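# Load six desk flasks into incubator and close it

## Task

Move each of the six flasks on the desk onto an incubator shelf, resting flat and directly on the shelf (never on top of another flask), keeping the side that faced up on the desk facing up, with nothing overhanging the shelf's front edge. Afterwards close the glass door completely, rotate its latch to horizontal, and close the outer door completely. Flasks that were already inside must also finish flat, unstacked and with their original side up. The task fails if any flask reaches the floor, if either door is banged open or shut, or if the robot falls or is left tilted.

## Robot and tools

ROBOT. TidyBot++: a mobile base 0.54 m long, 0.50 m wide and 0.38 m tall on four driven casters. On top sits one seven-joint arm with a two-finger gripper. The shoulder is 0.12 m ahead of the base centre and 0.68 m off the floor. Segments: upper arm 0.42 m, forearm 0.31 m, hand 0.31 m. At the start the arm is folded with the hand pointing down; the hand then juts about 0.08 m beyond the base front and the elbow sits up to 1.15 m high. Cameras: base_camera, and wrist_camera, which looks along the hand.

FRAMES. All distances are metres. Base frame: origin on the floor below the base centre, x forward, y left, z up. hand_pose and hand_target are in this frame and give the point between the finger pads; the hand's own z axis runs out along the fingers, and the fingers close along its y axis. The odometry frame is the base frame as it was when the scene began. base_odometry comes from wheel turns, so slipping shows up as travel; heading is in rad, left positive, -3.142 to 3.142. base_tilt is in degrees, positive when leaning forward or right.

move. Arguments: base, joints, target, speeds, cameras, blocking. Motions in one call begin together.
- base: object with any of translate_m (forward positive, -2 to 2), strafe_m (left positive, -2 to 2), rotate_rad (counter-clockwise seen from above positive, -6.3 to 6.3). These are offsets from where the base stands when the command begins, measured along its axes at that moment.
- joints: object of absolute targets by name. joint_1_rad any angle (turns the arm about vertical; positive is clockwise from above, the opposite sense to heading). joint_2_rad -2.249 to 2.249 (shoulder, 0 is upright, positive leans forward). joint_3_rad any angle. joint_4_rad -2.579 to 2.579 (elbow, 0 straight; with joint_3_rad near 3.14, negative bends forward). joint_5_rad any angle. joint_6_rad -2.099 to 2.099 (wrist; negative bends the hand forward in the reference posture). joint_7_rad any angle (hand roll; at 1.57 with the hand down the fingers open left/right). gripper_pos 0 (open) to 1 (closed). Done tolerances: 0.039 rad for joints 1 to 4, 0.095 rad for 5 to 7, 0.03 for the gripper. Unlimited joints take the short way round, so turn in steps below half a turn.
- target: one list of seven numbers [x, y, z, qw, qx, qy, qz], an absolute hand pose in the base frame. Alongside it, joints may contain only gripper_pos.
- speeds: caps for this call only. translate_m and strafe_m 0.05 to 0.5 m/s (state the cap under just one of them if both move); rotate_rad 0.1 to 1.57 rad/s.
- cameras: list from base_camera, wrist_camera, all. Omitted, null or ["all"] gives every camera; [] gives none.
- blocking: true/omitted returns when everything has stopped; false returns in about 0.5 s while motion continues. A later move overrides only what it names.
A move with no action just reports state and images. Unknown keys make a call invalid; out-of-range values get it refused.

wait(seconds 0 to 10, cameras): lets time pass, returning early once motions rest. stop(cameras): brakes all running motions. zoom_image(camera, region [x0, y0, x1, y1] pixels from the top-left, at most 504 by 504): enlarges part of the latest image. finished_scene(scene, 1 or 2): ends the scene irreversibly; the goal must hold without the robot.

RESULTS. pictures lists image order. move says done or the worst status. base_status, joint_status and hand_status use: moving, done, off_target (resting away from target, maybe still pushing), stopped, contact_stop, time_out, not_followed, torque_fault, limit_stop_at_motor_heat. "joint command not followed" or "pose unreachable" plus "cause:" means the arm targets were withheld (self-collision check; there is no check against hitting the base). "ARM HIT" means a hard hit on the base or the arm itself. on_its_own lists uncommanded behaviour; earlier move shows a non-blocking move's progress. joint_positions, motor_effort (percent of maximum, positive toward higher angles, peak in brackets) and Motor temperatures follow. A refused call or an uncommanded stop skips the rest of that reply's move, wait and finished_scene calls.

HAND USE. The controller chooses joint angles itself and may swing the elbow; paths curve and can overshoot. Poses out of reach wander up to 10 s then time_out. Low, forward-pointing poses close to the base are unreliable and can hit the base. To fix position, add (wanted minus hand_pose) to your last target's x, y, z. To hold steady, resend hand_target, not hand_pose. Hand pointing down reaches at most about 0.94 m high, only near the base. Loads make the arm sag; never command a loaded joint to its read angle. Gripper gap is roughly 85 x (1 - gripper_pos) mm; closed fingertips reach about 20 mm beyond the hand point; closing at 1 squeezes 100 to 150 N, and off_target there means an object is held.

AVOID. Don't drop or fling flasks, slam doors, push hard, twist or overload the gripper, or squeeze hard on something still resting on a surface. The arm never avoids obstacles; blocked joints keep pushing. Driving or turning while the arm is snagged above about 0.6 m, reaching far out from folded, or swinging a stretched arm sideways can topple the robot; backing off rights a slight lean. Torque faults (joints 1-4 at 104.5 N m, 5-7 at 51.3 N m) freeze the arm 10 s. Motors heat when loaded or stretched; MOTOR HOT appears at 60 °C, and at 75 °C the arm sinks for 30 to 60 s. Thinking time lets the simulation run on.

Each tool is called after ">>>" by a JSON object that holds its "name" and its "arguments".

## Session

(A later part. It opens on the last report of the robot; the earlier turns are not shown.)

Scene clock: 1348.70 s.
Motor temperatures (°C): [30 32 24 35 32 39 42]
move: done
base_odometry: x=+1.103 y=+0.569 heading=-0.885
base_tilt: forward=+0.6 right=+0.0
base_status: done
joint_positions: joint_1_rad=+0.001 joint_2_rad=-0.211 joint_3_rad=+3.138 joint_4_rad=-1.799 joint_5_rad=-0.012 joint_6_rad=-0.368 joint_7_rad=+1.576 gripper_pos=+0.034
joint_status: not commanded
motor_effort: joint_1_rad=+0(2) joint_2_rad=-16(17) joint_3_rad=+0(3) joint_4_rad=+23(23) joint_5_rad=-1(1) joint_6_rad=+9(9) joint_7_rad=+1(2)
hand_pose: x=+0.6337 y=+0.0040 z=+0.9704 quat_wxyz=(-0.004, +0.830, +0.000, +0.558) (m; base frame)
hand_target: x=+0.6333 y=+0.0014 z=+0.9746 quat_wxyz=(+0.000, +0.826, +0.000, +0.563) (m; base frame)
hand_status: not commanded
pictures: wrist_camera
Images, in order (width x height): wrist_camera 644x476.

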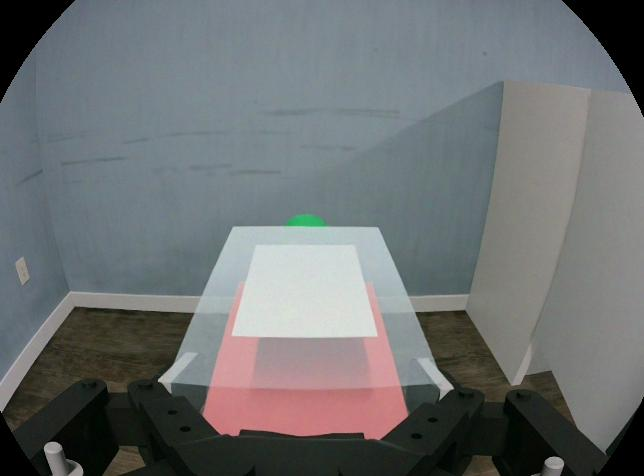

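>>> {"name": "move", "arguments": {"base": {"translate_m":-0.17}, "cameras": []}}

>>> {"name": "move", "arguments": {"base": {"strafe_m":-1.29}, "speeds": {"strafe_m":0.3}, "cameras": ["wrist_camera"]}}

>>> {"name": "move", "arguments": {"base": {"translate_m":0.56}, "joints": {"joint_2_rad":-0.213,"joint_4_rad":-1.71,"joint_6_rad":-0.445}, "speeds": {"translate_m":0.25}, "cameras": ["wrist_camera"]}}

>>> {"name": "zoom_image", "arguments": {"camera": "wrist_camera", "region": [140, 60, 440, 260]}}

Scene clock: 1355.70 s.
Motor temperatures (°C): [30 32 24 35 32 39 42]
move: done
base_odometry: x=+0.996 y=+0.701 heading=-0.886
base_tilt: forward=+0.6 right=+0.0
base_status: done
joint_positions: joint_1_rad=+0.001 joint_2_rad=-0.219 joint_3_rad=+3.138 joint_4_rad=-1.803 joint_5_rad=-0.012 joint_6_rad=-0.368 joint_7_rad=+1.576 gripper_pos=+0.034
joint_status: not commanded
motor_effort: joint_1_rad=+0(1) joint_2_rad=-15(20) joint_3_rad=+0(1) joint_4_rad=+23(23) joint_5_rad=-1(1) joint_6_rad=+8(9) joint_7_rad=+1(2)
hand_pose: x=+0.6307 y=+0.0040 z=+0.9726 quat_wxyz=(-0.004, +0.828, +0.000, +0.560) (m; base frame)
hand_target: x=+0.6333 y=+0.0014 z=+0.9746 quat_wxyz=(+0.000, +0.826, +0.000, +0.563) (m; base frame)
hand_status: not commanded
pictures: none
No camera images: "cameras" was empty.

Scene clock: 1360.87 s.
Motor temperatures (°C): [30 32 24 35 32 39 42]
move: done
base_odometry: x=-0.003 y=-0.115 heading=-0.886
base_tilt: forward=+0.5 right=+0.1
base_status: done
joint_positions: joint_1_rad=+0.001 joint_2_rad=-0.219 joint_3_rad=+3.138 joint_4_rad=-1.803 joint_5_rad=-0.012 joint_6_rad=-0.368 joint_7_rad=+1.576 gripper_pos=+0.034
joint_status: not commanded
motor_effort: joint_1_rad=+0(2) joint_2_rad=-15(16) joint_3_rad=+0(3) joint_4_rad=+23(23) joint_5_rad=-1(1) joint_6_rad=+8(9) joint_7_rad=+1(2)
hand_pose: x=+0.6308 y=+0.0040 z=+0.9724 quat_wxyz=(-0.004, +0.828, +0.000, +0.560) (m; base frame)
hand_target: x=+0.6333 y=+0.0014 z=+0.9746 quat_wxyz=(+0.000, +0.826, +0.000, +0.563) (m; base frame)
hand_status: not commanded
pictures: wrist_camera
Images, in order (width x height): wrist_camera 644x476.

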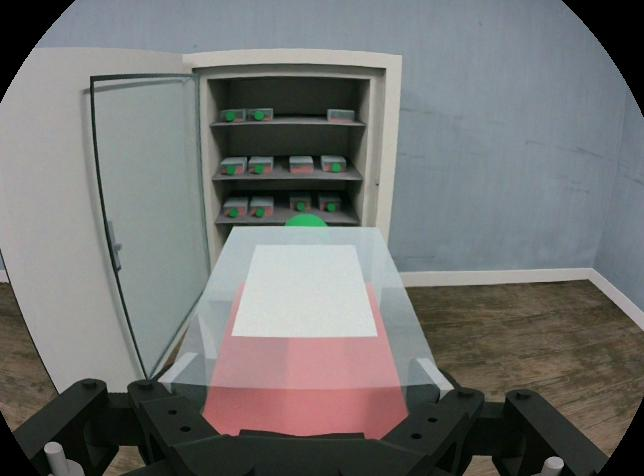

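Scene clock: 1364.00 s.
Motor temperatures (°C): [30 32 24 35 32 39 42]
move: done
base_odometry: x=+0.351 y=-0.549 heading=-0.886
base_tilt: forward=+0.6 right=+0.0
base_status: done
joint_positions: joint_1_rad=+0.001 joint_2_rad=-0.210 joint_3_rad=+3.138 joint_4_rad=-1.734 joint_5_rad=-0.012 joint_6_rad=-0.402 joint_7_rad=+1.576 gripper_pos=+0.034
joint_status: all done
motor_effort: joint_1_rad=+1(1) joint_2_rad=-16(19) joint_3_rad=+0(1) joint_4_rad=+23(25) joint_5_rad=-1(1) joint_6_rad=+9(10) joint_7_rad=+1(2)
hand_pose: x=+0.6371 y=+0.0041 z=+1.0001 quat_wxyz=(-0.004, +0.821, +0.000, +0.571) (m; base frame)
hand_target: x=+0.6336 y=+0.0014 z=+1.0033 quat_wxyz=(+0.000, +0.825, +0.000, +0.564) (m; base frame)
hand_status: not commanded
pictures: wrist_camera
Images, in order (width x height): wrist_camera 644x476.

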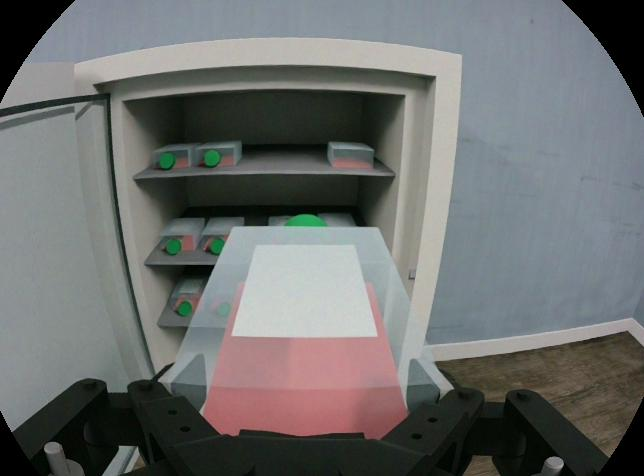

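Scaled by 1.680.

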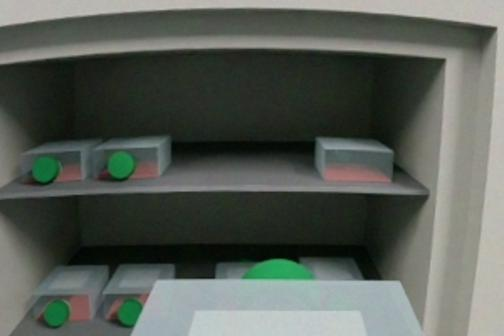

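>>> {"name": "move", "arguments": {"base": {"strafe_m":0.03,"translate_m":0.36}, "speeds": {"translate_m":0.15}, "cameras": ["wrist_camera"]}}

>>> {"name": "zoom_image", "arguments": {"camera": "wrist_camera", "region": [80, 60, 560, 440]}}

Scene clock: 1371.10 s.
Motor temperatures (°C): [30 32 24 35 32 39 42]
move: done
base_odometry: x=+0.602 y=-0.809 heading=-0.886
base_tilt: forward=+0.6 right=+0.1
base_status: done
joint_positions: joint_1_rad=+0.001 joint_2_rad=-0.209 joint_3_rad=+3.138 joint_4_rad=-1.734 joint_5_rad=-0.012 joint_6_rad=-0.402 joint_7_rad=+1.576 gripper_pos=+0.034
joint_status: not commanded
motor_effort: joint_1_rad=+0(1) joint_2_rad=-16(20) joint_3_rad=+0(1) joint_4_rad=+23(24) joint_5_rad=-1(1) joint_6_rad=+8(9) joint_7_rad=+2(2)
hand_pose: x=+0.6375 y=+0.0041 z=+0.9994 quat_wxyz=(-0.004, +0.821, +0.000, +0.571) (m; base frame)
hand_target: x=+0.6336 y=+0.0014 z=+1.0033 quat_wxyz=(+0.000, +0.825, +0.000, +0.564) (m; base frame)
hand_status: not commanded
pictures: wrist_camera
Images, in order (width x height): wrist_camera 644x476.

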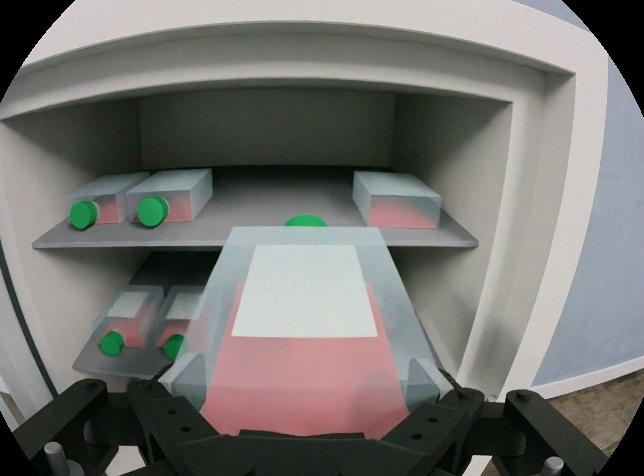

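Scaled by 1.050.

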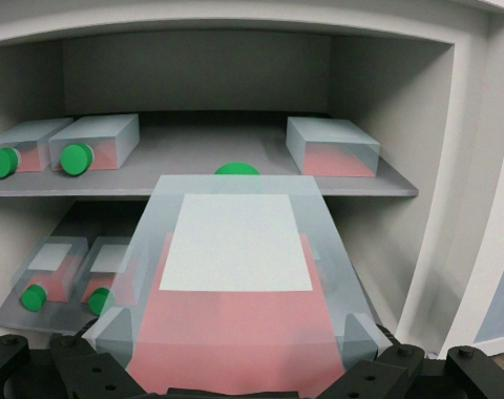

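>>> {"name": "move", "arguments": {"base": {"strafe_m":0.03,"translate_m":0.0}, "speeds": {"strafe_m":0.1}, "cameras": []}}

>>> {"name": "move", "arguments": {"base": {"translate_m":0.12}, "speeds": {"translate_m":0.08}, "cameras": ["wrist_camera"]}}

Scene clock: 1376.83 s.
Motor temperatures (°C): [30 32 24 35 32 39 42]
move: done
base_odometry: x=+0.625 y=-0.790 heading=-0.886
base_tilt: forward=+0.5 right=+0.0
base_status: done
joint_positions: joint_1_rad=+0.001 joint_2_rad=-0.209 joint_3_rad=+3.139 joint_4_rad=-1.734 joint_5_rad=-0.012 joint_6_rad=-0.402 joint_7_rad=+1.576 gripper_pos=+0.034
joint_status: not commanded
motor_effort: joint_1_rad=+0(2) joint_2_rad=-16(17) joint_3_rad=+0(3) joint_4_rad=+23(23) joint_5_rad=-1(1) joint_6_rad=+8(9) joint_7_rad=+1(2)
hand_pose: x=+0.6374 y=+0.0043 z=+0.9995 quat_wxyz=(-0.004, +0.821, +0.000, +0.571) (m; base frame)
hand_target: x=+0.6336 y=+0.0014 z=+1.0033 quat_wxyz=(+0.000, +0.825, +0.000, +0.564) (m; base frame)
hand_status: not commanded
pictures: none
No camera images: "cameras" was empty.

Scene clock: 1378.87 s.
Motor temperatures (°C): [30 32 24 35 32 39 42]
move: done
base_odometry: x=+0.701 y=-0.883 heading=-0.886
base_tilt: forward=+0.6 right=+0.0
base_status: done
joint_positions: joint_1_rad=+0.001 joint_2_rad=-0.210 joint_3_rad=+3.139 joint_4_rad=-1.733 joint_5_rad=-0.012 joint_6_rad=-0.403 joint_7_rad=+1.576 gripper_pos=+0.034
joint_status: not commanded
motor_effort: joint_1_rad=+0(1) joint_2_rad=-15(19) joint_3_rad=+1(1) joint_4_rad=+23(24) joint_5_rad=-1(1) joint_6_rad=+8(9) joint_7_rad=+1(2)
hand_pose: x=+0.6372 y=+0.0043 z=+0.9998 quat_wxyz=(-0.004, +0.821, +0.000, +0.571) (m; base frame)
hand_target: x=+0.6336 y=+0.0014 z=+1.0033 quat_wxyz=(+0.000, +0.825, +0.000, +0.564) (m; base frame)
hand_status: not commanded
pictures: wrist_camera
Images, in order (width x height): wrist_camera 644x476.

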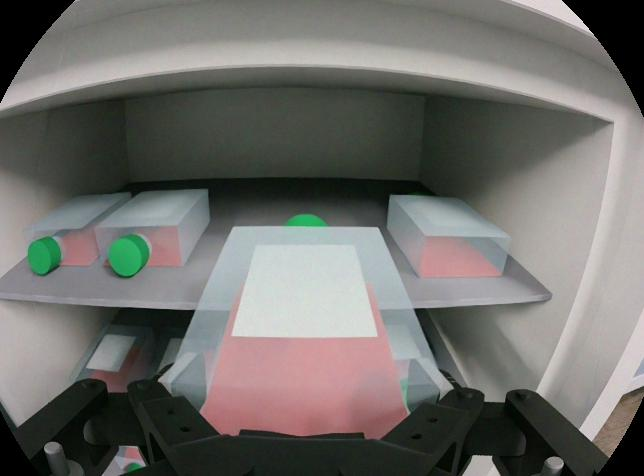

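>>> {"name": "move", "arguments": {"base": {"strafe_m":0.008,"translate_m":0.1}, "speeds": {"translate_m":0.08}, "cameras": ["wrist_camera"]}}

>>> {"name": "move", "arguments": {"base": {"translate_m":0.075}, "speeds": {"translate_m":0.06}, "cameras": ["wrist_camera"]}}

Scene clock: 1384.20 s.
Motor temperatures (°C): [30 32 24 35 32 39 42]
move: done
base_odometry: x=+0.771 y=-0.956 heading=-0.886
base_tilt: forward=+0.6 right=+0.0
base_status: done
joint_positions: joint_1_rad=+0.001 joint_2_rad=-0.210 joint_3_rad=+3.139 joint_4_rad=-1.733 joint_5_rad=-0.012 joint_6_rad=-0.403 joint_7_rad=+1.576 gripper_pos=+0.034
joint_status: not commanded
motor_effort: joint_1_rad=+0(1) joint_2_rad=-16(19) joint_3_rad=+0(2) joint_4_rad=+23(23) joint_5_rad=-1(1) joint_6_rad=+8(9) joint_7_rad=+1(2)
hand_pose: x=+0.6371 y=+0.0043 z=+1.0000 quat_wxyz=(-0.004, +0.821, +0.000, +0.571) (m; base frame)
hand_target: x=+0.6336 y=+0.0014 z=+1.0033 quat_wxyz=(+0.000, +0.825, +0.000, +0.564) (m; base frame)
hand_status: not commanded
pictures: wrist_camera
Images, in order (width x height): wrist_camera 644x476.

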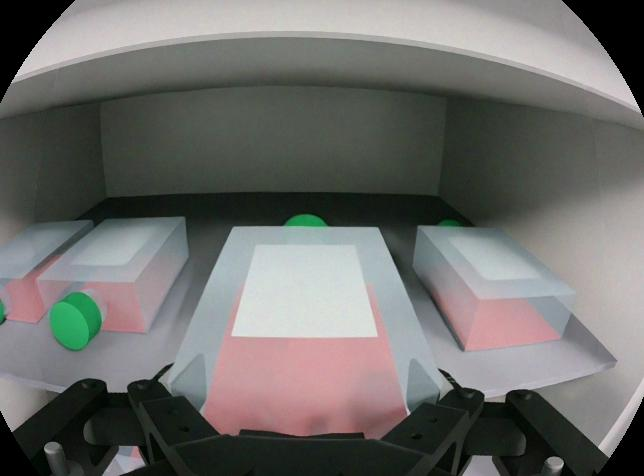

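Scene clock: 1385.97 s.
Motor temperatures (°C): [30 32 24 35 32 39 42]
move: done
base_odometry: x=+0.818 y=-1.014 heading=-0.886
base_tilt: forward=+0.6 right=+0.0
base_status: done
joint_positions: joint_1_rad=+0.001 joint_2_rad=-0.211 joint_3_rad=+3.139 joint_4_rad=-1.733 joint_5_rad=-0.012 joint_6_rad=-0.403 joint_7_rad=+1.576 gripper_pos=+0.034
joint_status: not commanded
motor_effort: joint_1_rad=+0(1) joint_2_rad=-16(19) joint_3_rad=+0(2) joint_4_rad=+23(23) joint_5_rad=-1(1) joint_6_rad=+8(9) joint_7_rad=+1(2)
hand_pose: x=+0.6369 y=+0.0043 z=+1.0003 quat_wxyz=(-0.004, +0.821, +0.000, +0.571) (m; base frame)
hand_target: x=+0.6336 y=+0.0014 z=+1.0033 quat_wxyz=(+0.000, +0.825, +0.000, +0.564) (m; base frame)
hand_status: not commanded
pictures: wrist_camera
Images, in order (width x height): wrist_camera 644x476.

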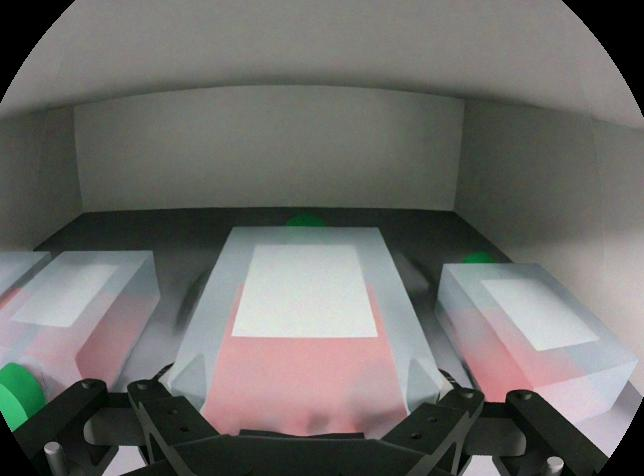

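>>> {"name": "move", "arguments": {"joints": {"joint_2_rad":-0.213,"joint_4_rad":-1.77,"joint_6_rad":-0.43}, "cameras": ["wrist_camera"]}}

>>> {"name": "move", "arguments": {"joints": {"joint_2_rad":-0.213,"joint_4_rad":-1.80,"joint_6_rad":-0.415}, "cameras": ["wrist_camera"]}}

Scene clock: 1395.73 s.
Motor temperatures (°C): [30 31 24 35 32 39 42]
move: done
base_odometry: x=+0.818 y=-1.014 heading=-0.886
base_tilt: forward=+0.6 right=+0.0
base_status: not commanded
joint_positions: joint_1_rad=+0.001 joint_2_rad=-0.212 joint_3_rad=+3.139 joint_4_rad=-1.777 joint_5_rad=-0.012 joint_6_rad=-0.403 joint_7_rad=+1.576 gripper_pos=+0.034
joint_status: all done
motor_effort: joint_1_rad=+0(1) joint_2_rad=-14(17) joint_3_rad=+0(1) joint_4_rad=+22(24) joint_5_rad=-1(1) joint_6_rad=+7(9) joint_7_rad=+1(2)
hand_pose: x=+0.6317 y=+0.0042 z=+0.9746 quat_wxyz=(-0.004, +0.833, +0.000, +0.554) (m; base frame)
hand_target: x=+0.6291 y=+0.0014 z=+0.9715 quat_wxyz=(+0.000, +0.838, +0.000, +0.546) (m; base frame)
hand_status: not commanded
pictures: wrist_camera
Images, in order (width x height): wrist_camera 644x476.

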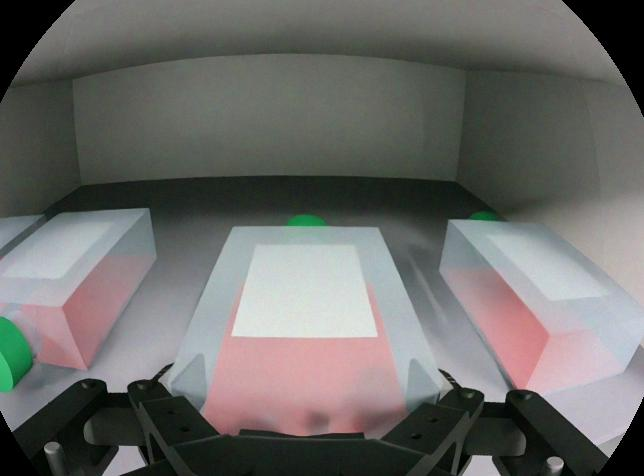

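Scene clock: 1396.37 s.
Motor temperatures (°C): [30 31 24 35 32 39 42]
move: done
base_odometry: x=+0.818 y=-1.014 heading=-0.886
base_tilt: forward=+0.6 right=+0.0
base_status: not commanded
joint_positions: joint_1_rad=+0.001 joint_2_rad=-0.216 joint_3_rad=+3.139 joint_4_rad=-1.782 joint_5_rad=-0.012 joint_6_rad=-0.401 joint_7_rad=+1.576 gripper_pos=+0.034
joint_status: all done
motor_effort: joint_1_rad=+0(1) joint_2_rad=-13(16) joint_3_rad=+0(1) joint_4_rad=+19(22) joint_5_rad=+0(1) joint_6_rad=+5(8) joint_7_rad=+2(2)
hand_pose: x=+0.6303 y=+0.0042 z=+0.9741 quat_wxyz=(-0.004, +0.832, +0.000, +0.554) (m; base frame)
hand_target: x=+0.6272 y=+0.0014 z=+0.9578 quat_wxyz=(+0.000, +0.842, +0.000, +0.539) (m; base frame)
hand_status: not commanded
pictures: wrist_camera
Images, in order (width x height): wrist_camera 644x476.

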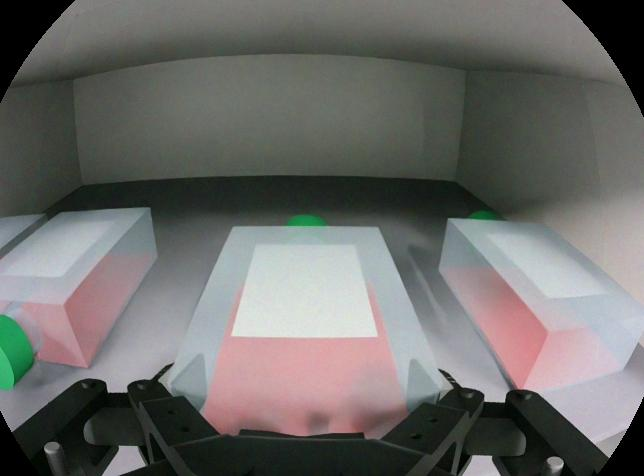

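>>> {"name": "move", "arguments": {"joints": {"joint_2_rad":-0.218,"joint_4_rad":-1.78,"joint_6_rad":-0.40}, "cameras": []}}

>>> {"name": "move", "arguments": {"joints": {"gripper_pos":0.0}, "cameras": []}}

>>> {"name": "move", "arguments": {"base": {"translate_m":-0.14}, "speeds": {"translate_m":0.06}, "cameras": ["wrist_camera"]}}

>>> {"name": "move", "arguments": {"base": {"translate_m":-0.5}, "speeds": {"translate_m":0.25}, "cameras": ["wrist_camera"]}}

>>> {"name": "zoom_image", "arguments": {"camera": "wrist_camera", "region": [80, 60, 460, 360]}}

Scene clock: 1401.53 s.
Motor temperatures (°C): [30 31 24 35 32 39 42]
move: done
base_odometry: x=+0.818 y=-1.014 heading=-0.886
base_tilt: forward=+0.6 right=+0.0
base_status: not commanded
joint_positions: joint_1_rad=+0.001 joint_2_rad=-0.216 joint_3_rad=+3.139 joint_4_rad=-1.782 joint_5_rad=-0.012 joint_6_rad=-0.401 joint_7_rad=+1.576 gripper_pos=+0.034
joint_status: all done
motor_effort: joint_1_rad=+0(1) joint_2_rad=-15(16) joint_3_rad=+1(1) joint_4_rad=+21(23) joint_5_rad=-1(1) joint_6_rad=+7(8) joint_7_rad=+1(2)
hand_pose: x=+0.6302 y=+0.0042 z=+0.9744 quat_wxyz=(-0.004, +0.832, +0.000, +0.554) (m; base frame)
hand_target: x=+0.6301 y=+0.0014 z=+0.9767 quat_wxyz=(+0.000, +0.831, +0.000, +0.556) (m; base frame)
hand_status: not commanded
pictures: none
No camera images: "cameras" was empty.

Scene clock: 1402.23 s.
Motor temperatures (°C): [30 31 24 35 32 39 42]
move: done
base_odometry: x=+0.818 y=-1.014 heading=-0.886
base_tilt: forward=+0.6 right=+0.0
base_status: not commanded
joint_positions: joint_1_rad=+0.001 joint_2_rad=-0.216 joint_3_rad=+3.139 joint_4_rad=-1.782 joint_5_rad=-0.012 joint_6_rad=-0.401 joint_7_rad=+1.576 gripper_pos=+0.000
joint_status: all done
motor_effort: joint_1_rad=+0(1) joint_2_rad=-15(16) joint_3_rad=+0(1) joint_4_rad=+22(22) joint_5_rad=-1(1) joint_6_rad=+7(8) joint_7_rad=+1(2)
hand_pose: x=+0.6301 y=+0.0042 z=+0.9742 quat_wxyz=(-0.004, +0.832, +0.000, +0.554) (m; base frame)
hand_target: x=+0.6301 y=+0.0014 z=+0.9767 quat_wxyz=(+0.000, +0.831, +0.000, +0.556) (m; base frame)
hand_status: not commanded
pictures: none
No camera images: "cameras" was empty.

Scene clock: 1405.03 s.
Motor temperatures (°C): [30 31 24 35 32 39 42]
move: done
base_odometry: x=+0.730 y=-0.906 heading=-0.886
base_tilt: forward=+0.6 right=+0.0
base_status: done
joint_positions: joint_1_rad=+0.001 joint_2_rad=-0.220 joint_3_rad=+3.139 joint_4_rad=-1.782 joint_5_rad=-0.012 joint_6_rad=-0.401 joint_7_rad=+1.576 gripper_pos=+0.000
joint_status: not commanded
motor_effort: joint_1_rad=+0(1) joint_2_rad=-15(18) joint_3_rad=+0(2) joint_4_rad=+22(23) joint_5_rad=-1(1) joint_6_rad=+8(8) joint_7_rad=+1(2)
hand_pose: x=+0.6290 y=+0.0042 z=+0.9762 quat_wxyz=(-0.004, +0.831, +0.000, +0.556) (m; base frame)
hand_target: x=+0.6301 y=+0.0014 z=+0.9767 quat_wxyz=(+0.000, +0.831, +0.000, +0.556) (m; base frame)
hand_status: not commanded
pictures: wrist_camera
Images, in order (width x height): wrist_camera 644x476.

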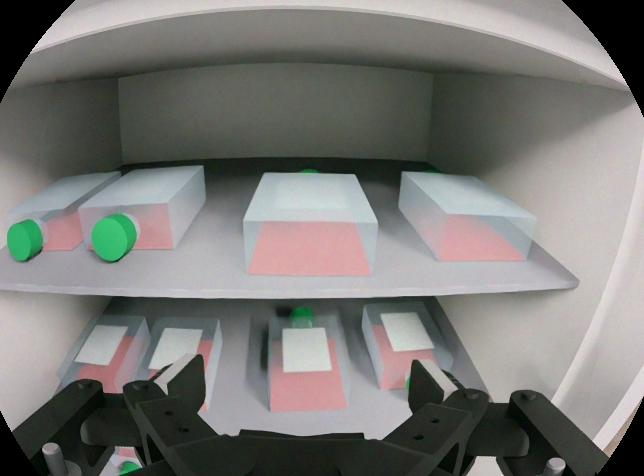

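Scene clock: 1407.97 s.
Motor temperatures (°C): [30 31 24 35 32 39 42]
move: done
base_odometry: x=+0.414 y=-0.518 heading=-0.886
base_tilt: forward=+0.6 right=+0.0
base_status: done
joint_positions: joint_1_rad=+0.001 joint_2_rad=-0.223 joint_3_rad=+3.139 joint_4_rad=-1.782 joint_5_rad=-0.012 joint_6_rad=-0.401 joint_7_rad=+1.576 gripper_pos=+0.000
joint_status: not commanded
motor_effort: joint_1_rad=+0(1) joint_2_rad=-14(18) joint_3_rad=+0(1) joint_4_rad=+22(23) joint_5_rad=-1(1) joint_6_rad=+7(9) joint_7_rad=+2(2)
hand_pose: x=+0.6282 y=+0.0042 z=+0.9774 quat_wxyz=(-0.004, +0.831, +0.000, +0.557) (m; base frame)
hand_target: x=+0.6301 y=+0.0014 z=+0.9767 quat_wxyz=(+0.000, +0.831, +0.000, +0.556) (m; base frame)
hand_status: not commanded
pictures: wrist_camera
Images, in order (width x height): wrist_camera 644x476.

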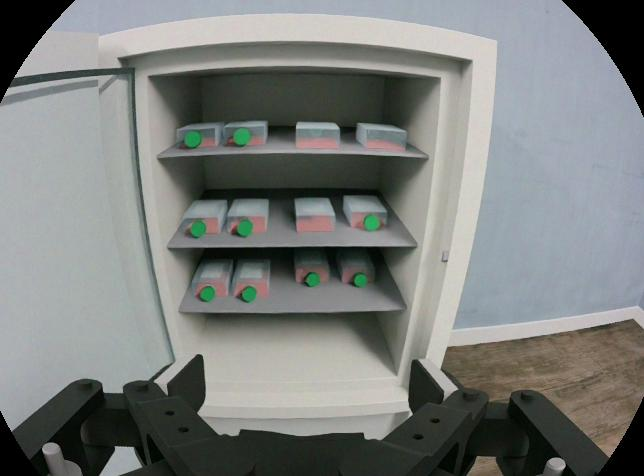

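Scaled by 1.326.

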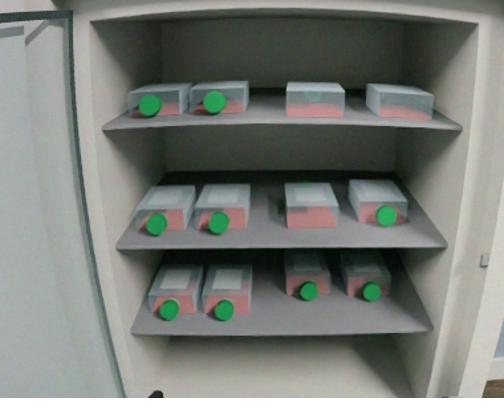

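>>> {"name": "move", "arguments": {"base": {"translate_m":-0.55}, "speeds": {"translate_m":0.25}, "cameras": []}}

>>> {"name": "move", "arguments": {"base": {"strafe_m":0.23}, "joints": {"joint_2_rad":0.3,"joint_4_rad":-1.5,"joint_6_rad":0.0}, "cameras": ["wrist_camera"]}}

>>> {"name": "move", "arguments": {"joints": {"joint_2_rad":0.785,"joint_4_rad":-1.045,"joint_6_rad":0.305}, "cameras": ["wrist_camera"]}}

Scene clock: 1416.13 s.
Motor temperatures (°C): [30 31 24 35 32 39 42]
move: done
base_odometry: x=+0.065 y=-0.092 heading=-0.886
base_tilt: forward=+0.6 right=+0.0
base_status: done
joint_positions: joint_1_rad=+0.001 joint_2_rad=-0.223 joint_3_rad=+3.139 joint_4_rad=-1.783 joint_5_rad=-0.012 joint_6_rad=-0.401 joint_7_rad=+1.576 gripper_pos=+0.000
joint_status: not commanded
motor_effort: joint_1_rad=+0(1) joint_2_rad=-15(18) joint_3_rad=+0(1) joint_4_rad=+22(22) joint_5_rad=-1(1) joint_6_rad=+8(8) joint_7_rad=+1(2)
hand_pose: x=+0.6281 y=+0.0042 z=+0.9775 quat_wxyz=(-0.004, +0.831, +0.000, +0.557) (m; base frame)
hand_target: x=+0.6301 y=+0.0014 z=+0.9767 quat_wxyz=(+0.000, +0.831, +0.000, +0.556) (m; base frame)
hand_status: not commanded
pictures: none
No camera images: "cameras" was empty.

Scene clock: 1418.13 s.
Motor temperatures (°C): [30 31 24 35 32 39 42]
move: done
base_odometry: x=+0.244 y=+0.053 heading=-0.885
base_tilt: forward=+0.6 right=+0.0
base_status: done
joint_positions: joint_1_rad=-0.004 joint_2_rad=+0.295 joint_3_rad=+3.138 joint_4_rad=-1.527 joint_5_rad=-0.012 joint_6_rad=-0.048 joint_7_rad=+1.576 gripper_pos=+0.000
joint_status: all done
motor_effort: joint_1_rad=+0(3) joint_2_rad=-34(36) joint_3_rad=-1(3) joint_4_rad=+21(23) joint_5_rad=-1(2) joint_6_rad=+8(8) joint_7_rad=+1(2)
hand_pose: x=+0.8432 y=+0.0063 z=+0.9144 quat_wxyz=(-0.005, +0.805, +0.000, +0.594) (m; base frame)
hand_target: x=+0.8526 y=+0.0014 z=+0.9416 quat_wxyz=(+0.000, +0.783, +0.000, +0.622) (m; base frame)
hand_status: not commanded
pictures: wrist_camera
Images, in order (width x height): wrist_camera 644x476.

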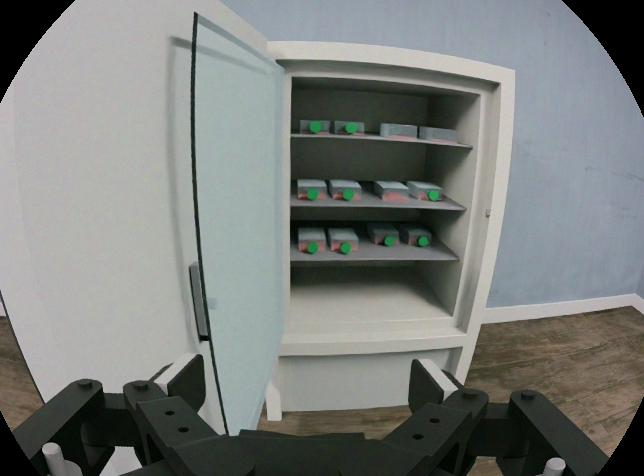

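Scene clock: 1420.13 s.
Motor temperatures (°C): [30 31 24 35 32 39 42]
move: done
base_odometry: x=+0.244 y=+0.053 heading=-0.885
base_tilt: forward=+0.6 right=+0.0
base_status: not commanded
joint_positions: joint_1_rad=-0.004 joint_2_rad=+0.779 joint_3_rad=+3.138 joint_4_rad=-1.071 joint_5_rad=-0.012 joint_6_rad=+0.258 joint_7_rad=+1.576 gripper_pos=+0.000
joint_status: all done
motor_effort: joint_1_rad=+0(1) joint_2_rad=-49(53) joint_3_rad=-1(2) joint_4_rad=+22(23) joint_5_rad=-1(1) joint_6_rad=+9(9) joint_7_rad=+1(2)
hand_pose: x=+1.0279 y=+0.0055 z=+0.8882 quat_wxyz=(-0.004, +0.714, -0.002, +0.700) (m; base frame)
hand_target: x=+1.0312 y=+0.0014 z=+0.9131 quat_wxyz=(+0.000, +0.691, +0.000, +0.723) (m; base frame)
hand_status: not commanded
pictures: wrist_camera
Images, in order (width x height): wrist_camera 644x476.

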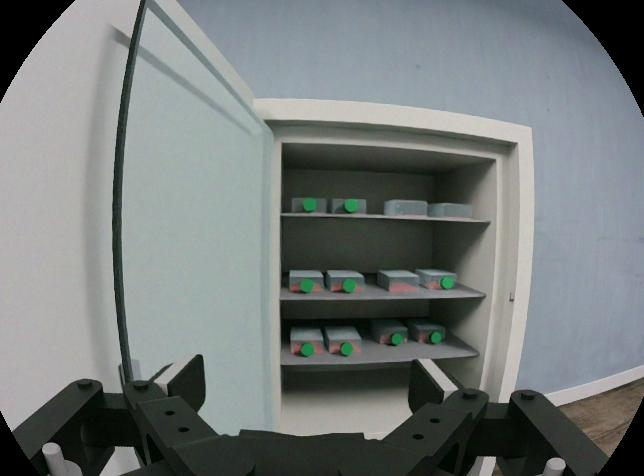

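>>> {"name": "move", "arguments": {"base": {"strafe_m":0.06}, "speeds": {"strafe_m":0.1}, "cameras": ["wrist_camera"]}}

Scene clock: 1425.27 s.
Motor temperatures (°C): [30 32 24 35 32 39 42]
move: done
base_odometry: x=+0.290 y=+0.092 heading=-0.885
base_tilt: forward=+0.6 right=+0.0
base_status: done
joint_positions: joint_1_rad=-0.003 joint_2_rad=+0.779 joint_3_rad=+3.138 joint_4_rad=-1.071 joint_5_rad=-0.012 joint_6_rad=+0.259 joint_7_rad=+1.576 gripper_pos=+0.000
joint_status: not commanded
motor_effort: joint_1_rad=+0(4) joint_2_rad=-49(51) joint_3_rad=-2(2) joint_4_rad=+22(22) joint_5_rad=-1(1) joint_6_rad=+8(9) joint_7_rad=+1(2)
hand_pose: x=+1.0279 y=+0.0052 z=+0.8886 quat_wxyz=(-0.004, +0.714, -0.002, +0.700) (m; base frame)
hand_target: x=+1.0312 y=+0.0014 z=+0.9131 quat_wxyz=(+0.000, +0.691, +0.000, +0.723) (m; base frame)
hand_status: not commanded
pictures: wrist_camera
Images, in order (width x height): wrist_camera 644x476.

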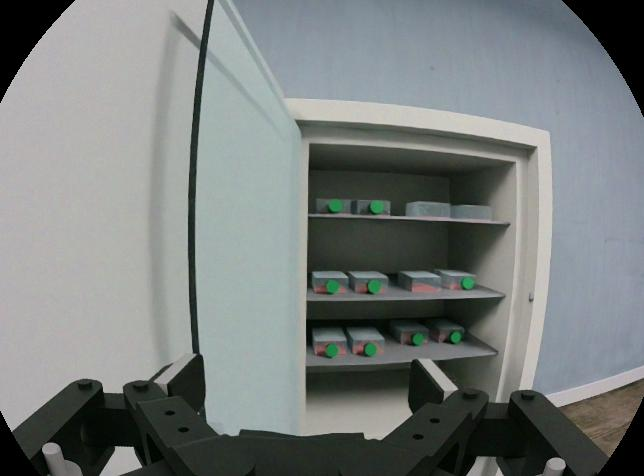

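>>> {"name": "move", "arguments": {"base": {"strafe_m":0.05}, "speeds": {"strafe_m":0.1}, "cameras": []}}

>>> {"name": "move", "arguments": {"base": {"translate_m":0.08}, "speeds": {"translate_m":0.08}, "cameras": ["wrist_camera"]}}

Scene clock: 1432.93 s.
Motor temperatures (°C): [30 32 24 35 32 40 42]
move: done
base_odometry: x=+0.329 y=+0.123 heading=-0.884
base_tilt: forward=+0.6 right=+0.0
base_status: done
joint_positions: joint_1_rad=-0.003 joint_2_rad=+0.779 joint_3_rad=+3.138 joint_4_rad=-1.071 joint_5_rad=-0.012 joint_6_rad=+0.260 joint_7_rad=+1.576 gripper_pos=+0.000
joint_status: not commanded
motor_effort: joint_1_rad=+0(4) joint_2_rad=-50(51) joint_3_rad=-2(2) joint_4_rad=+22(22) joint_5_rad=-1(1) joint_6_rad=+8(8) joint_7_rad=+1(2)
hand_pose: x=+1.0280 y=+0.0047 z=+0.8887 quat_wxyz=(-0.004, +0.714, -0.002, +0.700) (m; base frame)
hand_target: x=+1.0312 y=+0.0014 z=+0.9131 quat_wxyz=(+0.000, +0.691, +0.000, +0.723) (m; base frame)
hand_status: not commanded
pictures: none
No camera images: "cameras" was empty.

Scene clock: 1434.47 s.
Motor temperatures (°C): [30 32 24 35 32 40 42]
move: done
base_odometry: x=+0.380 y=+0.062 heading=-0.884
base_tilt: forward=+0.6 right=+0.0
base_status: done
joint_positions: joint_1_rad=-0.002 joint_2_rad=+0.778 joint_3_rad=+3.138 joint_4_rad=-1.070 joint_5_rad=-0.012 joint_6_rad=+0.261 joint_7_rad=+1.576 gripper_pos=+0.000
joint_status: not commanded
motor_effort: joint_1_rad=+0(2) joint_2_rad=-50(52) joint_3_rad=-1(3) joint_4_rad=+21(23) joint_5_rad=-1(1) joint_6_rad=+9(9) joint_7_rad=+1(2)
hand_pose: x=+1.0280 y=+0.0041 z=+0.8903 quat_wxyz=(-0.004, +0.713, -0.003, +0.701) (m; base frame)
hand_target: x=+1.0312 y=+0.0014 z=+0.9131 quat_wxyz=(+0.000, +0.691, +0.000, +0.723) (m; base frame)
hand_status: not commanded
pictures: wrist_camera
Images, in order (width x height): wrist_camera 644x476.

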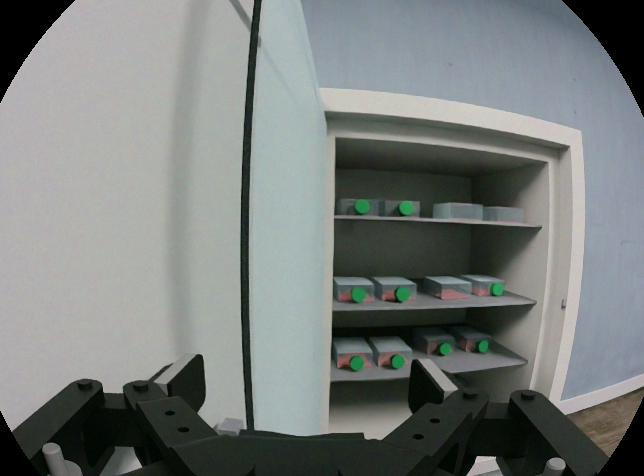

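>>> {"name": "move", "arguments": {"base": {"translate_m":0.07}, "speeds": {"translate_m":0.06}, "cameras": ["wrist_camera"]}}

Scene clock: 1438.77 s.
Motor temperatures (°C): [30 32 24 35 32 40 42]
move: done
base_odometry: x=+0.424 y=+0.008 heading=-0.884
base_tilt: forward=+0.6 right=+0.0
base_status: done
joint_positions: joint_1_rad=-0.002 joint_2_rad=+0.778 joint_3_rad=+3.138 joint_4_rad=-1.069 joint_5_rad=-0.012 joint_6_rad=+0.261 joint_7_rad=+1.576 gripper_pos=+0.000
joint_status: not commanded
motor_effort: joint_1_rad=+0(2) joint_2_rad=-50(53) joint_3_rad=-1(3) joint_4_rad=+21(22) joint_5_rad=-1(1) joint_6_rad=+8(9) joint_7_rad=+1(2)
hand_pose: x=+1.0279 y=+0.0036 z=+0.8912 quat_wxyz=(-0.003, +0.712, -0.003, +0.702) (m; base frame)
hand_target: x=+1.0312 y=+0.0014 z=+0.9131 quat_wxyz=(+0.000, +0.691, +0.000, +0.723) (m; base frame)
hand_status: not commanded
pictures: wrist_camera
Images, in order (width x height): wrist_camera 644x476.

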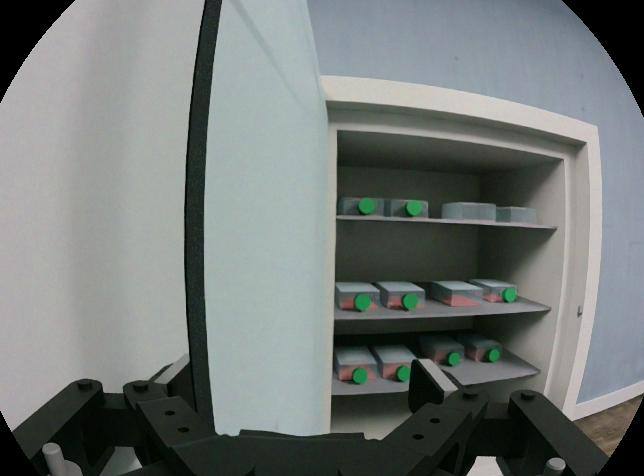

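>>> {"name": "move", "arguments": {"base": {"strafe_m":-0.10}, "speeds": {"strafe_m":0.06}, "cameras": ["wrist_camera"]}}

Scene clock: 1445.27 s.
Motor temperatures (°C): [30 33 24 36 32 40 42]
move: done
base_odometry: x=+0.347 y=-0.056 heading=-0.883
base_tilt: forward=+0.6 right=+0.0
base_status: done
joint_positions: joint_1_rad=+0.000 joint_2_rad=+0.776 joint_3_rad=+3.138 joint_4_rad=-1.068 joint_5_rad=-0.012 joint_6_rad=+0.263 joint_7_rad=+1.576 gripper_pos=+0.000
joint_status: not commanded
motor_effort: joint_1_rad=+0(4) joint_2_rad=-49(51) joint_3_rad=-1(2) joint_4_rad=+22(27) joint_5_rad=-1(2) joint_6_rad=+8(10) joint_7_rad=+2(2)
hand_pose: x=+1.0278 y=+0.0025 z=+0.8939 quat_wxyz=(-0.003, +0.711, -0.003, +0.703) (m; base frame)
hand_target: x=+1.0312 y=+0.0014 z=+0.9131 quat_wxyz=(+0.000, +0.691, +0.000, +0.723) (m; base frame)
hand_status: not commanded
pictures: wrist_camera
Images, in order (width x height): wrist_camera 644x476.

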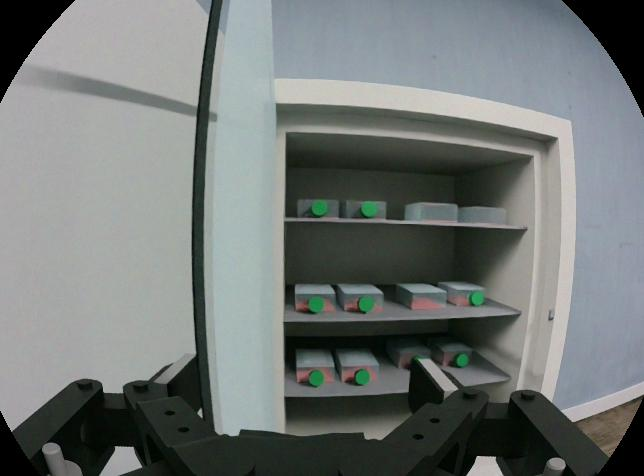

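>>> {"name": "move", "arguments": {"base": {"strafe_m":-0.12,"translate_m":0.01}, "speeds": {"strafe_m":0.06}, "cameras": ["wrist_camera"]}}

>>> {"name": "move", "arguments": {"base": {"strafe_m":-0.10,"translate_m":0.03}, "speeds": {"strafe_m":0.06}, "cameras": ["wrist_camera"]}}

Scene clock: 1451.33 s.
Motor temperatures (°C): [30 33 24 36 32 40 42]
move: done
base_odometry: x=+0.260 y=-0.140 heading=-0.884
base_tilt: forward=+0.6 right=+0.1
base_status: done
joint_positions: joint_1_rad=+0.000 joint_2_rad=+0.776 joint_3_rad=+3.138 joint_4_rad=-1.068 joint_5_rad=-0.012 joint_6_rad=+0.263 joint_7_rad=+1.576 gripper_pos=+0.000
joint_status: not commanded
motor_effort: joint_1_rad=+0(5) joint_2_rad=-49(52) joint_3_rad=-1(3) joint_4_rad=+21(22) joint_5_rad=-1(1) joint_6_rad=+8(9) joint_7_rad=+1(2)
hand_pose: x=+1.0278 y=+0.0022 z=+0.8940 quat_wxyz=(-0.003, +0.711, -0.003, +0.704) (m; base frame)
hand_target: x=+1.0312 y=+0.0014 z=+0.9131 quat_wxyz=(+0.000, +0.691, +0.000, +0.723) (m; base frame)
hand_status: not commanded
pictures: wrist_camera
Images, in order (width x height): wrist_camera 644x476.

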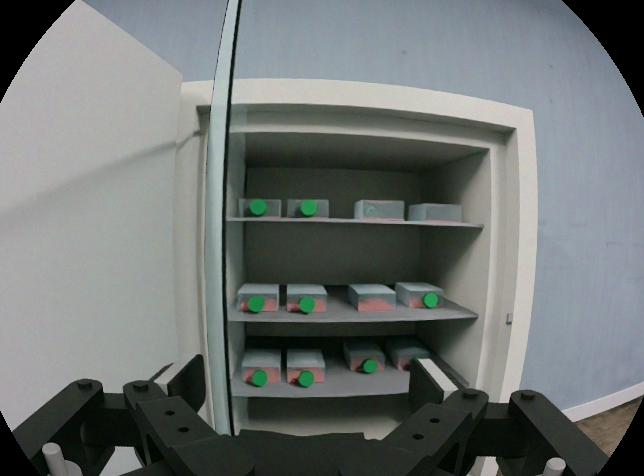

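Scene clock: 1453.57 s.
Motor temperatures (°C): [30 33 24 36 32 40 42]
move: done
base_odometry: x=+0.202 y=-0.227 heading=-0.884
base_tilt: forward=+0.6 right=+0.0
base_status: done
joint_positions: joint_1_rad=+0.000 joint_2_rad=+0.776 joint_3_rad=+3.138 joint_4_rad=-1.068 joint_5_rad=-0.012 joint_6_rad=+0.263 joint_7_rad=+1.576 gripper_pos=+0.000
joint_status: not commanded
motor_effort: joint_1_rad=+0(5) joint_2_rad=-50(51) joint_3_rad=+0(3) joint_4_rad=+22(23) joint_5_rad=-1(2) joint_6_rad=+8(9) joint_7_rad=+1(2)
hand_pose: x=+1.0277 y=+0.0018 z=+0.8943 quat_wxyz=(-0.003, +0.711, -0.003, +0.704) (m; base frame)
hand_target: x=+1.0312 y=+0.0014 z=+0.9131 quat_wxyz=(+0.000, +0.691, +0.000, +0.723) (m; base frame)
hand_status: not commanded
pictures: wrist_camera
Images, in order (width x height): wrist_camera 644x476.

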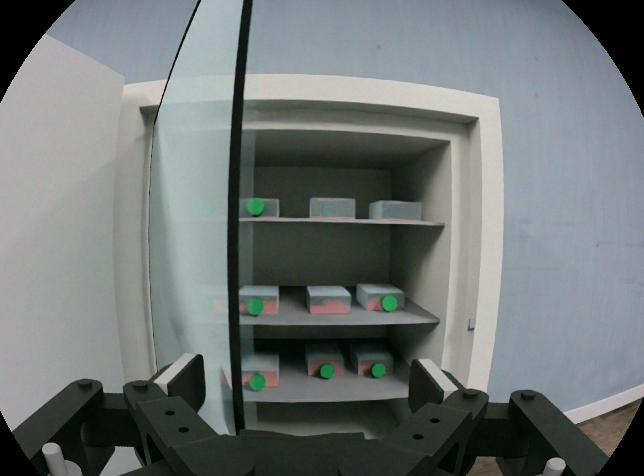

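>>> {"name": "move", "arguments": {"base": {"translate_m":-0.1}, "speeds": {"translate_m":0.1}, "joints": {"gripper_pos":1.0}, "cameras": ["wrist_camera"]}}

>>> {"name": "move", "arguments": {"base": {"strafe_m":0.13}, "speeds": {"strafe_m":0.12}, "cameras": ["wrist_camera"]}}

Scene clock: 1460.53 s.
Motor temperatures (°C): [30 34 24 36 32 40 42]
move: done
base_odometry: x=+0.138 y=-0.149 heading=-0.884
base_tilt: forward=+0.6 right=+0.0
base_status: done
joint_positions: joint_1_rad=+0.000 joint_2_rad=+0.776 joint_3_rad=+3.138 joint_4_rad=-1.067 joint_5_rad=-0.012 joint_6_rad=+0.264 joint_7_rad=+1.576 gripper_pos=+0.999
joint_status: all done
motor_effort: joint_1_rad=+0(2) joint_2_rad=-50(54) joint_3_rad=-2(2) joint_4_rad=+22(23) joint_5_rad=-1(1) joint_6_rad=+9(9) joint_7_rad=+1(2)
hand_pose: x=+1.0278 y=+0.0020 z=+0.8953 quat_wxyz=(-0.003, +0.710, -0.003, +0.704) (m; base frame)
hand_target: x=+1.0312 y=+0.0014 z=+0.9131 quat_wxyz=(+0.000, +0.691, +0.000, +0.723) (m; base frame)
hand_status: not commanded
pictures: wrist_camera
Images, in order (width x height): wrist_camera 644x476.

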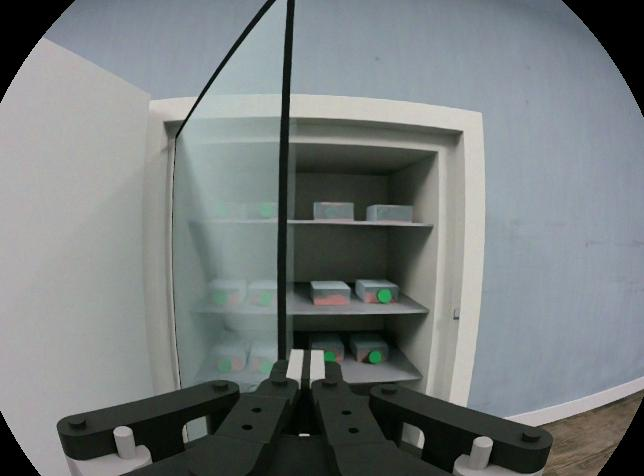

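Scene clock: 1462.20 s.
Motor temperatures (°C): [30 34 24 36 32 40 42]
move: done
base_odometry: x=+0.239 y=-0.067 heading=-0.884
base_tilt: forward=+0.6 right=+0.0
base_status: done
joint_positions: joint_1_rad=-0.003 joint_2_rad=+0.776 joint_3_rad=+3.138 joint_4_rad=-1.067 joint_5_rad=-0.012 joint_6_rad=+0.264 joint_7_rad=+1.576 gripper_pos=+0.999
joint_status: not commanded
motor_effort: joint_1_rad=+0(4) joint_2_rad=-50(51) joint_3_rad=-1(3) joint_4_rad=+22(22) joint_5_rad=-1(1) joint_6_rad=+8(9) joint_7_rad=+1(2)
hand_pose: x=+1.0277 y=+0.0051 z=+0.8953 quat_wxyz=(-0.004, +0.710, -0.002, +0.704) (m; base frame)
hand_target: x=+1.0312 y=+0.0014 z=+0.9131 quat_wxyz=(+0.000, +0.691, +0.000, +0.723) (m; base frame)
hand_status: not commanded
pictures: wrist_camera
Images, in order (width x height): wrist_camera 644x476.

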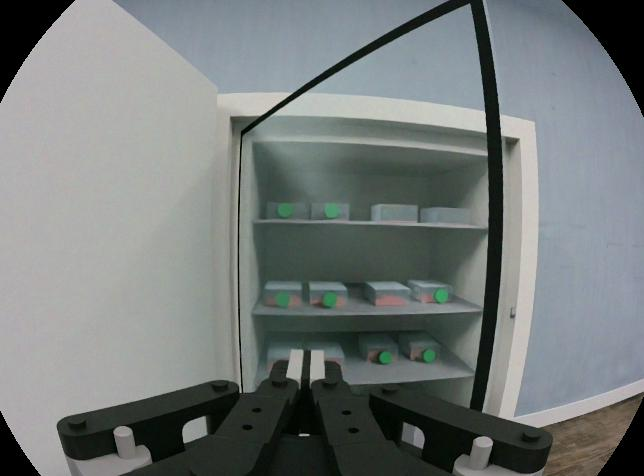

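>>> {"name": "move", "arguments": {"base": {"strafe_m":-0.09}, "speeds": {"strafe_m":0.12}, "cameras": ["wrist_camera"]}}

>>> {"name": "move", "arguments": {"base": {"translate_m":0.12,"strafe_m":-0.04}, "speeds": {"translate_m":0.07}, "cameras": ["wrist_camera"]}}

Scene clock: 1468.50 s.
Motor temperatures (°C): [30 34 24 36 32 40 42]
move: done
base_odometry: x=+0.169 y=-0.124 heading=-0.884
base_tilt: forward=+0.6 right=+0.0
base_status: done
joint_positions: joint_1_rad=+0.003 joint_2_rad=+0.776 joint_3_rad=+3.138 joint_4_rad=-1.067 joint_5_rad=-0.012 joint_6_rad=+0.264 joint_7_rad=+1.576 gripper_pos=+0.999
joint_status: not commanded
motor_effort: joint_1_rad=+0(5) joint_2_rad=-49(51) joint_3_rad=-1(3) joint_4_rad=+22(22) joint_5_rad=-1(1) joint_6_rad=+8(9) joint_7_rad=+1(2)
hand_pose: x=+1.0278 y=-0.0011 z=+0.8953 quat_wxyz=(-0.002, +0.710, -0.005, +0.704) (m; base frame)
hand_target: x=+1.0312 y=+0.0014 z=+0.9131 quat_wxyz=(+0.000, +0.691, +0.000, +0.723) (m; base frame)
hand_status: not commanded
pictures: wrist_camera
Images, in order (width x height): wrist_camera 644x476.

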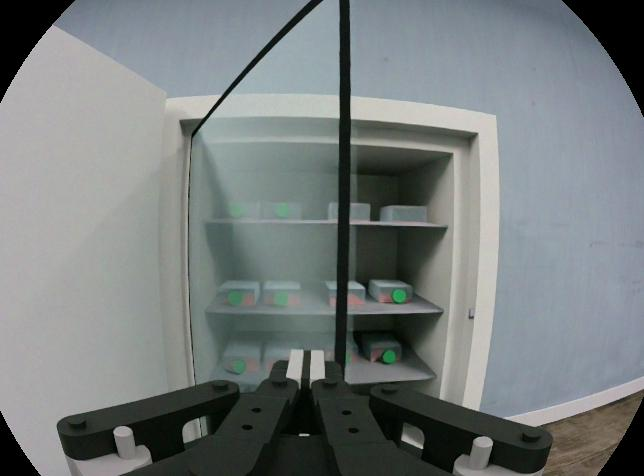

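Scene clock: 1470.83 s.
Motor temperatures (°C): [30 34 24 36 32 40 42]
move: done
base_odometry: x=+0.215 y=-0.242 heading=-0.883
base_tilt: forward=+0.6 right=+0.0
base_status: done
joint_positions: joint_1_rad=+0.001 joint_2_rad=+0.776 joint_3_rad=+3.138 joint_4_rad=-1.066 joint_5_rad=-0.012 joint_6_rad=+0.264 joint_7_rad=+1.576 gripper_pos=+0.999
joint_status: not commanded
motor_effort: joint_1_rad=+0(4) joint_2_rad=-50(52) joint_3_rad=-1(3) joint_4_rad=+22(24) joint_5_rad=-1(1) joint_6_rad=+8(9) joint_7_rad=+1(2)
hand_pose: x=+1.0277 y=+0.0014 z=+0.8958 quat_wxyz=(-0.003, +0.710, -0.004, +0.705) (m; base frame)
hand_target: x=+1.0312 y=+0.0014 z=+0.9131 quat_wxyz=(+0.000, +0.691, +0.000, +0.723) (m; base frame)
hand_status: not commanded
pictures: wrist_camera
Images, in order (width x height): wrist_camera 644x476.

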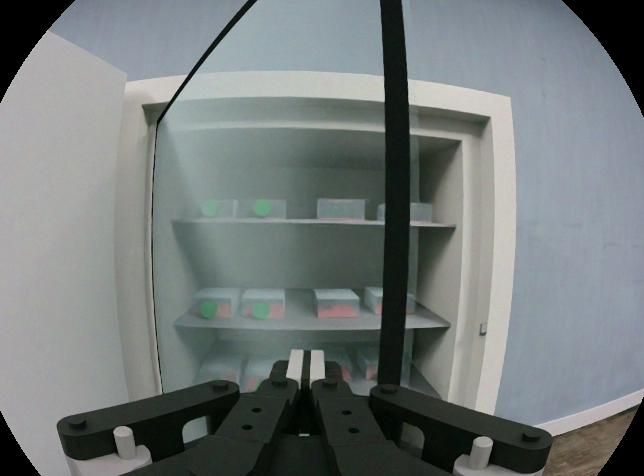

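>>> {"name": "move", "arguments": {"base": {"translate_m":0.12,"strafe_m":-0.06}, "speeds": {"translate_m":0.07}, "cameras": ["wrist_camera"]}}

>>> {"name": "move", "arguments": {"base": {"translate_m":0.11,"strafe_m":-0.08}, "speeds": {"translate_m":0.07}, "cameras": ["wrist_camera"]}}

Scene clock: 1476.83 s.
Motor temperatures (°C): [30 34 24 36 32 40 42]
move: done
base_odometry: x=+0.245 y=-0.373 heading=-0.883
base_tilt: forward=+0.6 right=+0.0
base_status: done
joint_positions: joint_1_rad=-0.001 joint_2_rad=+0.776 joint_3_rad=+3.138 joint_4_rad=-1.066 joint_5_rad=-0.012 joint_6_rad=+0.264 joint_7_rad=+1.576 gripper_pos=+0.999
joint_status: not commanded
motor_effort: joint_1_rad=+0(4) joint_2_rad=-50(52) joint_3_rad=-1(3) joint_4_rad=+21(23) joint_5_rad=-1(1) joint_6_rad=+8(9) joint_7_rad=+1(2)
hand_pose: x=+1.0278 y=+0.0025 z=+0.8959 quat_wxyz=(-0.003, +0.710, -0.003, +0.705) (m; base frame)
hand_target: x=+1.0312 y=+0.0014 z=+0.9131 quat_wxyz=(+0.000, +0.691, +0.000, +0.723) (m; base frame)
hand_status: not commanded
pictures: wrist_camera
Images, in order (width x height): wrist_camera 644x476.

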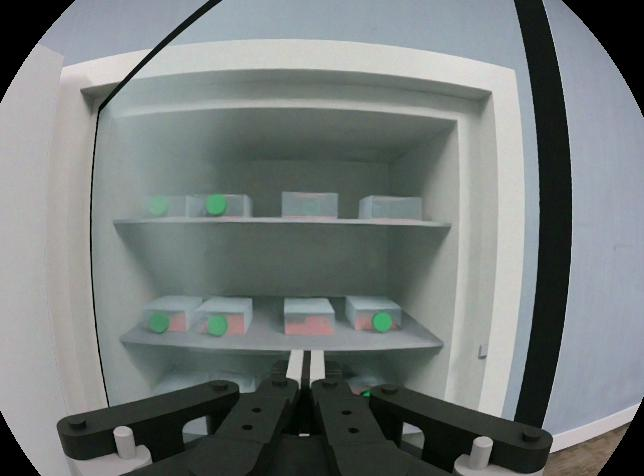

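Scene clock: 1479.33 s.
Motor temperatures (°C): [30 34 24 36 32 40 42]
move: done
base_odometry: x=+0.253 y=-0.509 heading=-0.883
base_tilt: forward=+0.6 right=+0.0
base_status: done
joint_positions: joint_1_rad=-0.001 joint_2_rad=+0.775 joint_3_rad=+3.138 joint_4_rad=-1.066 joint_5_rad=-0.012 joint_6_rad=+0.265 joint_7_rad=+1.576 gripper_pos=+0.999
joint_status: not commanded
motor_effort: joint_1_rad=+1(5) joint_2_rad=-49(52) joint_3_rad=-1(2) joint_4_rad=+22(23) joint_5_rad=-1(2) joint_6_rad=+8(9) joint_7_rad=+1(2)
hand_pose: x=+1.0277 y=+0.0029 z=+0.8963 quat_wxyz=(-0.003, +0.709, -0.003, +0.705) (m; base frame)
hand_target: x=+1.0312 y=+0.0014 z=+0.9131 quat_wxyz=(+0.000, +0.691, +0.000, +0.723) (m; base frame)
hand_status: not commanded
pictures: wrist_camera
Images, in order (width x height): wrist_camera 644x476.

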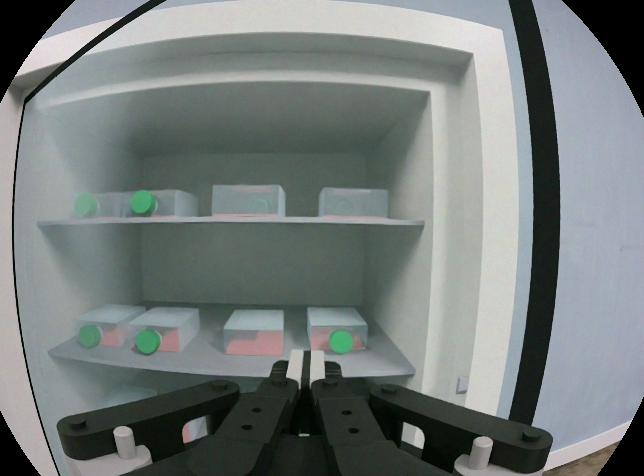

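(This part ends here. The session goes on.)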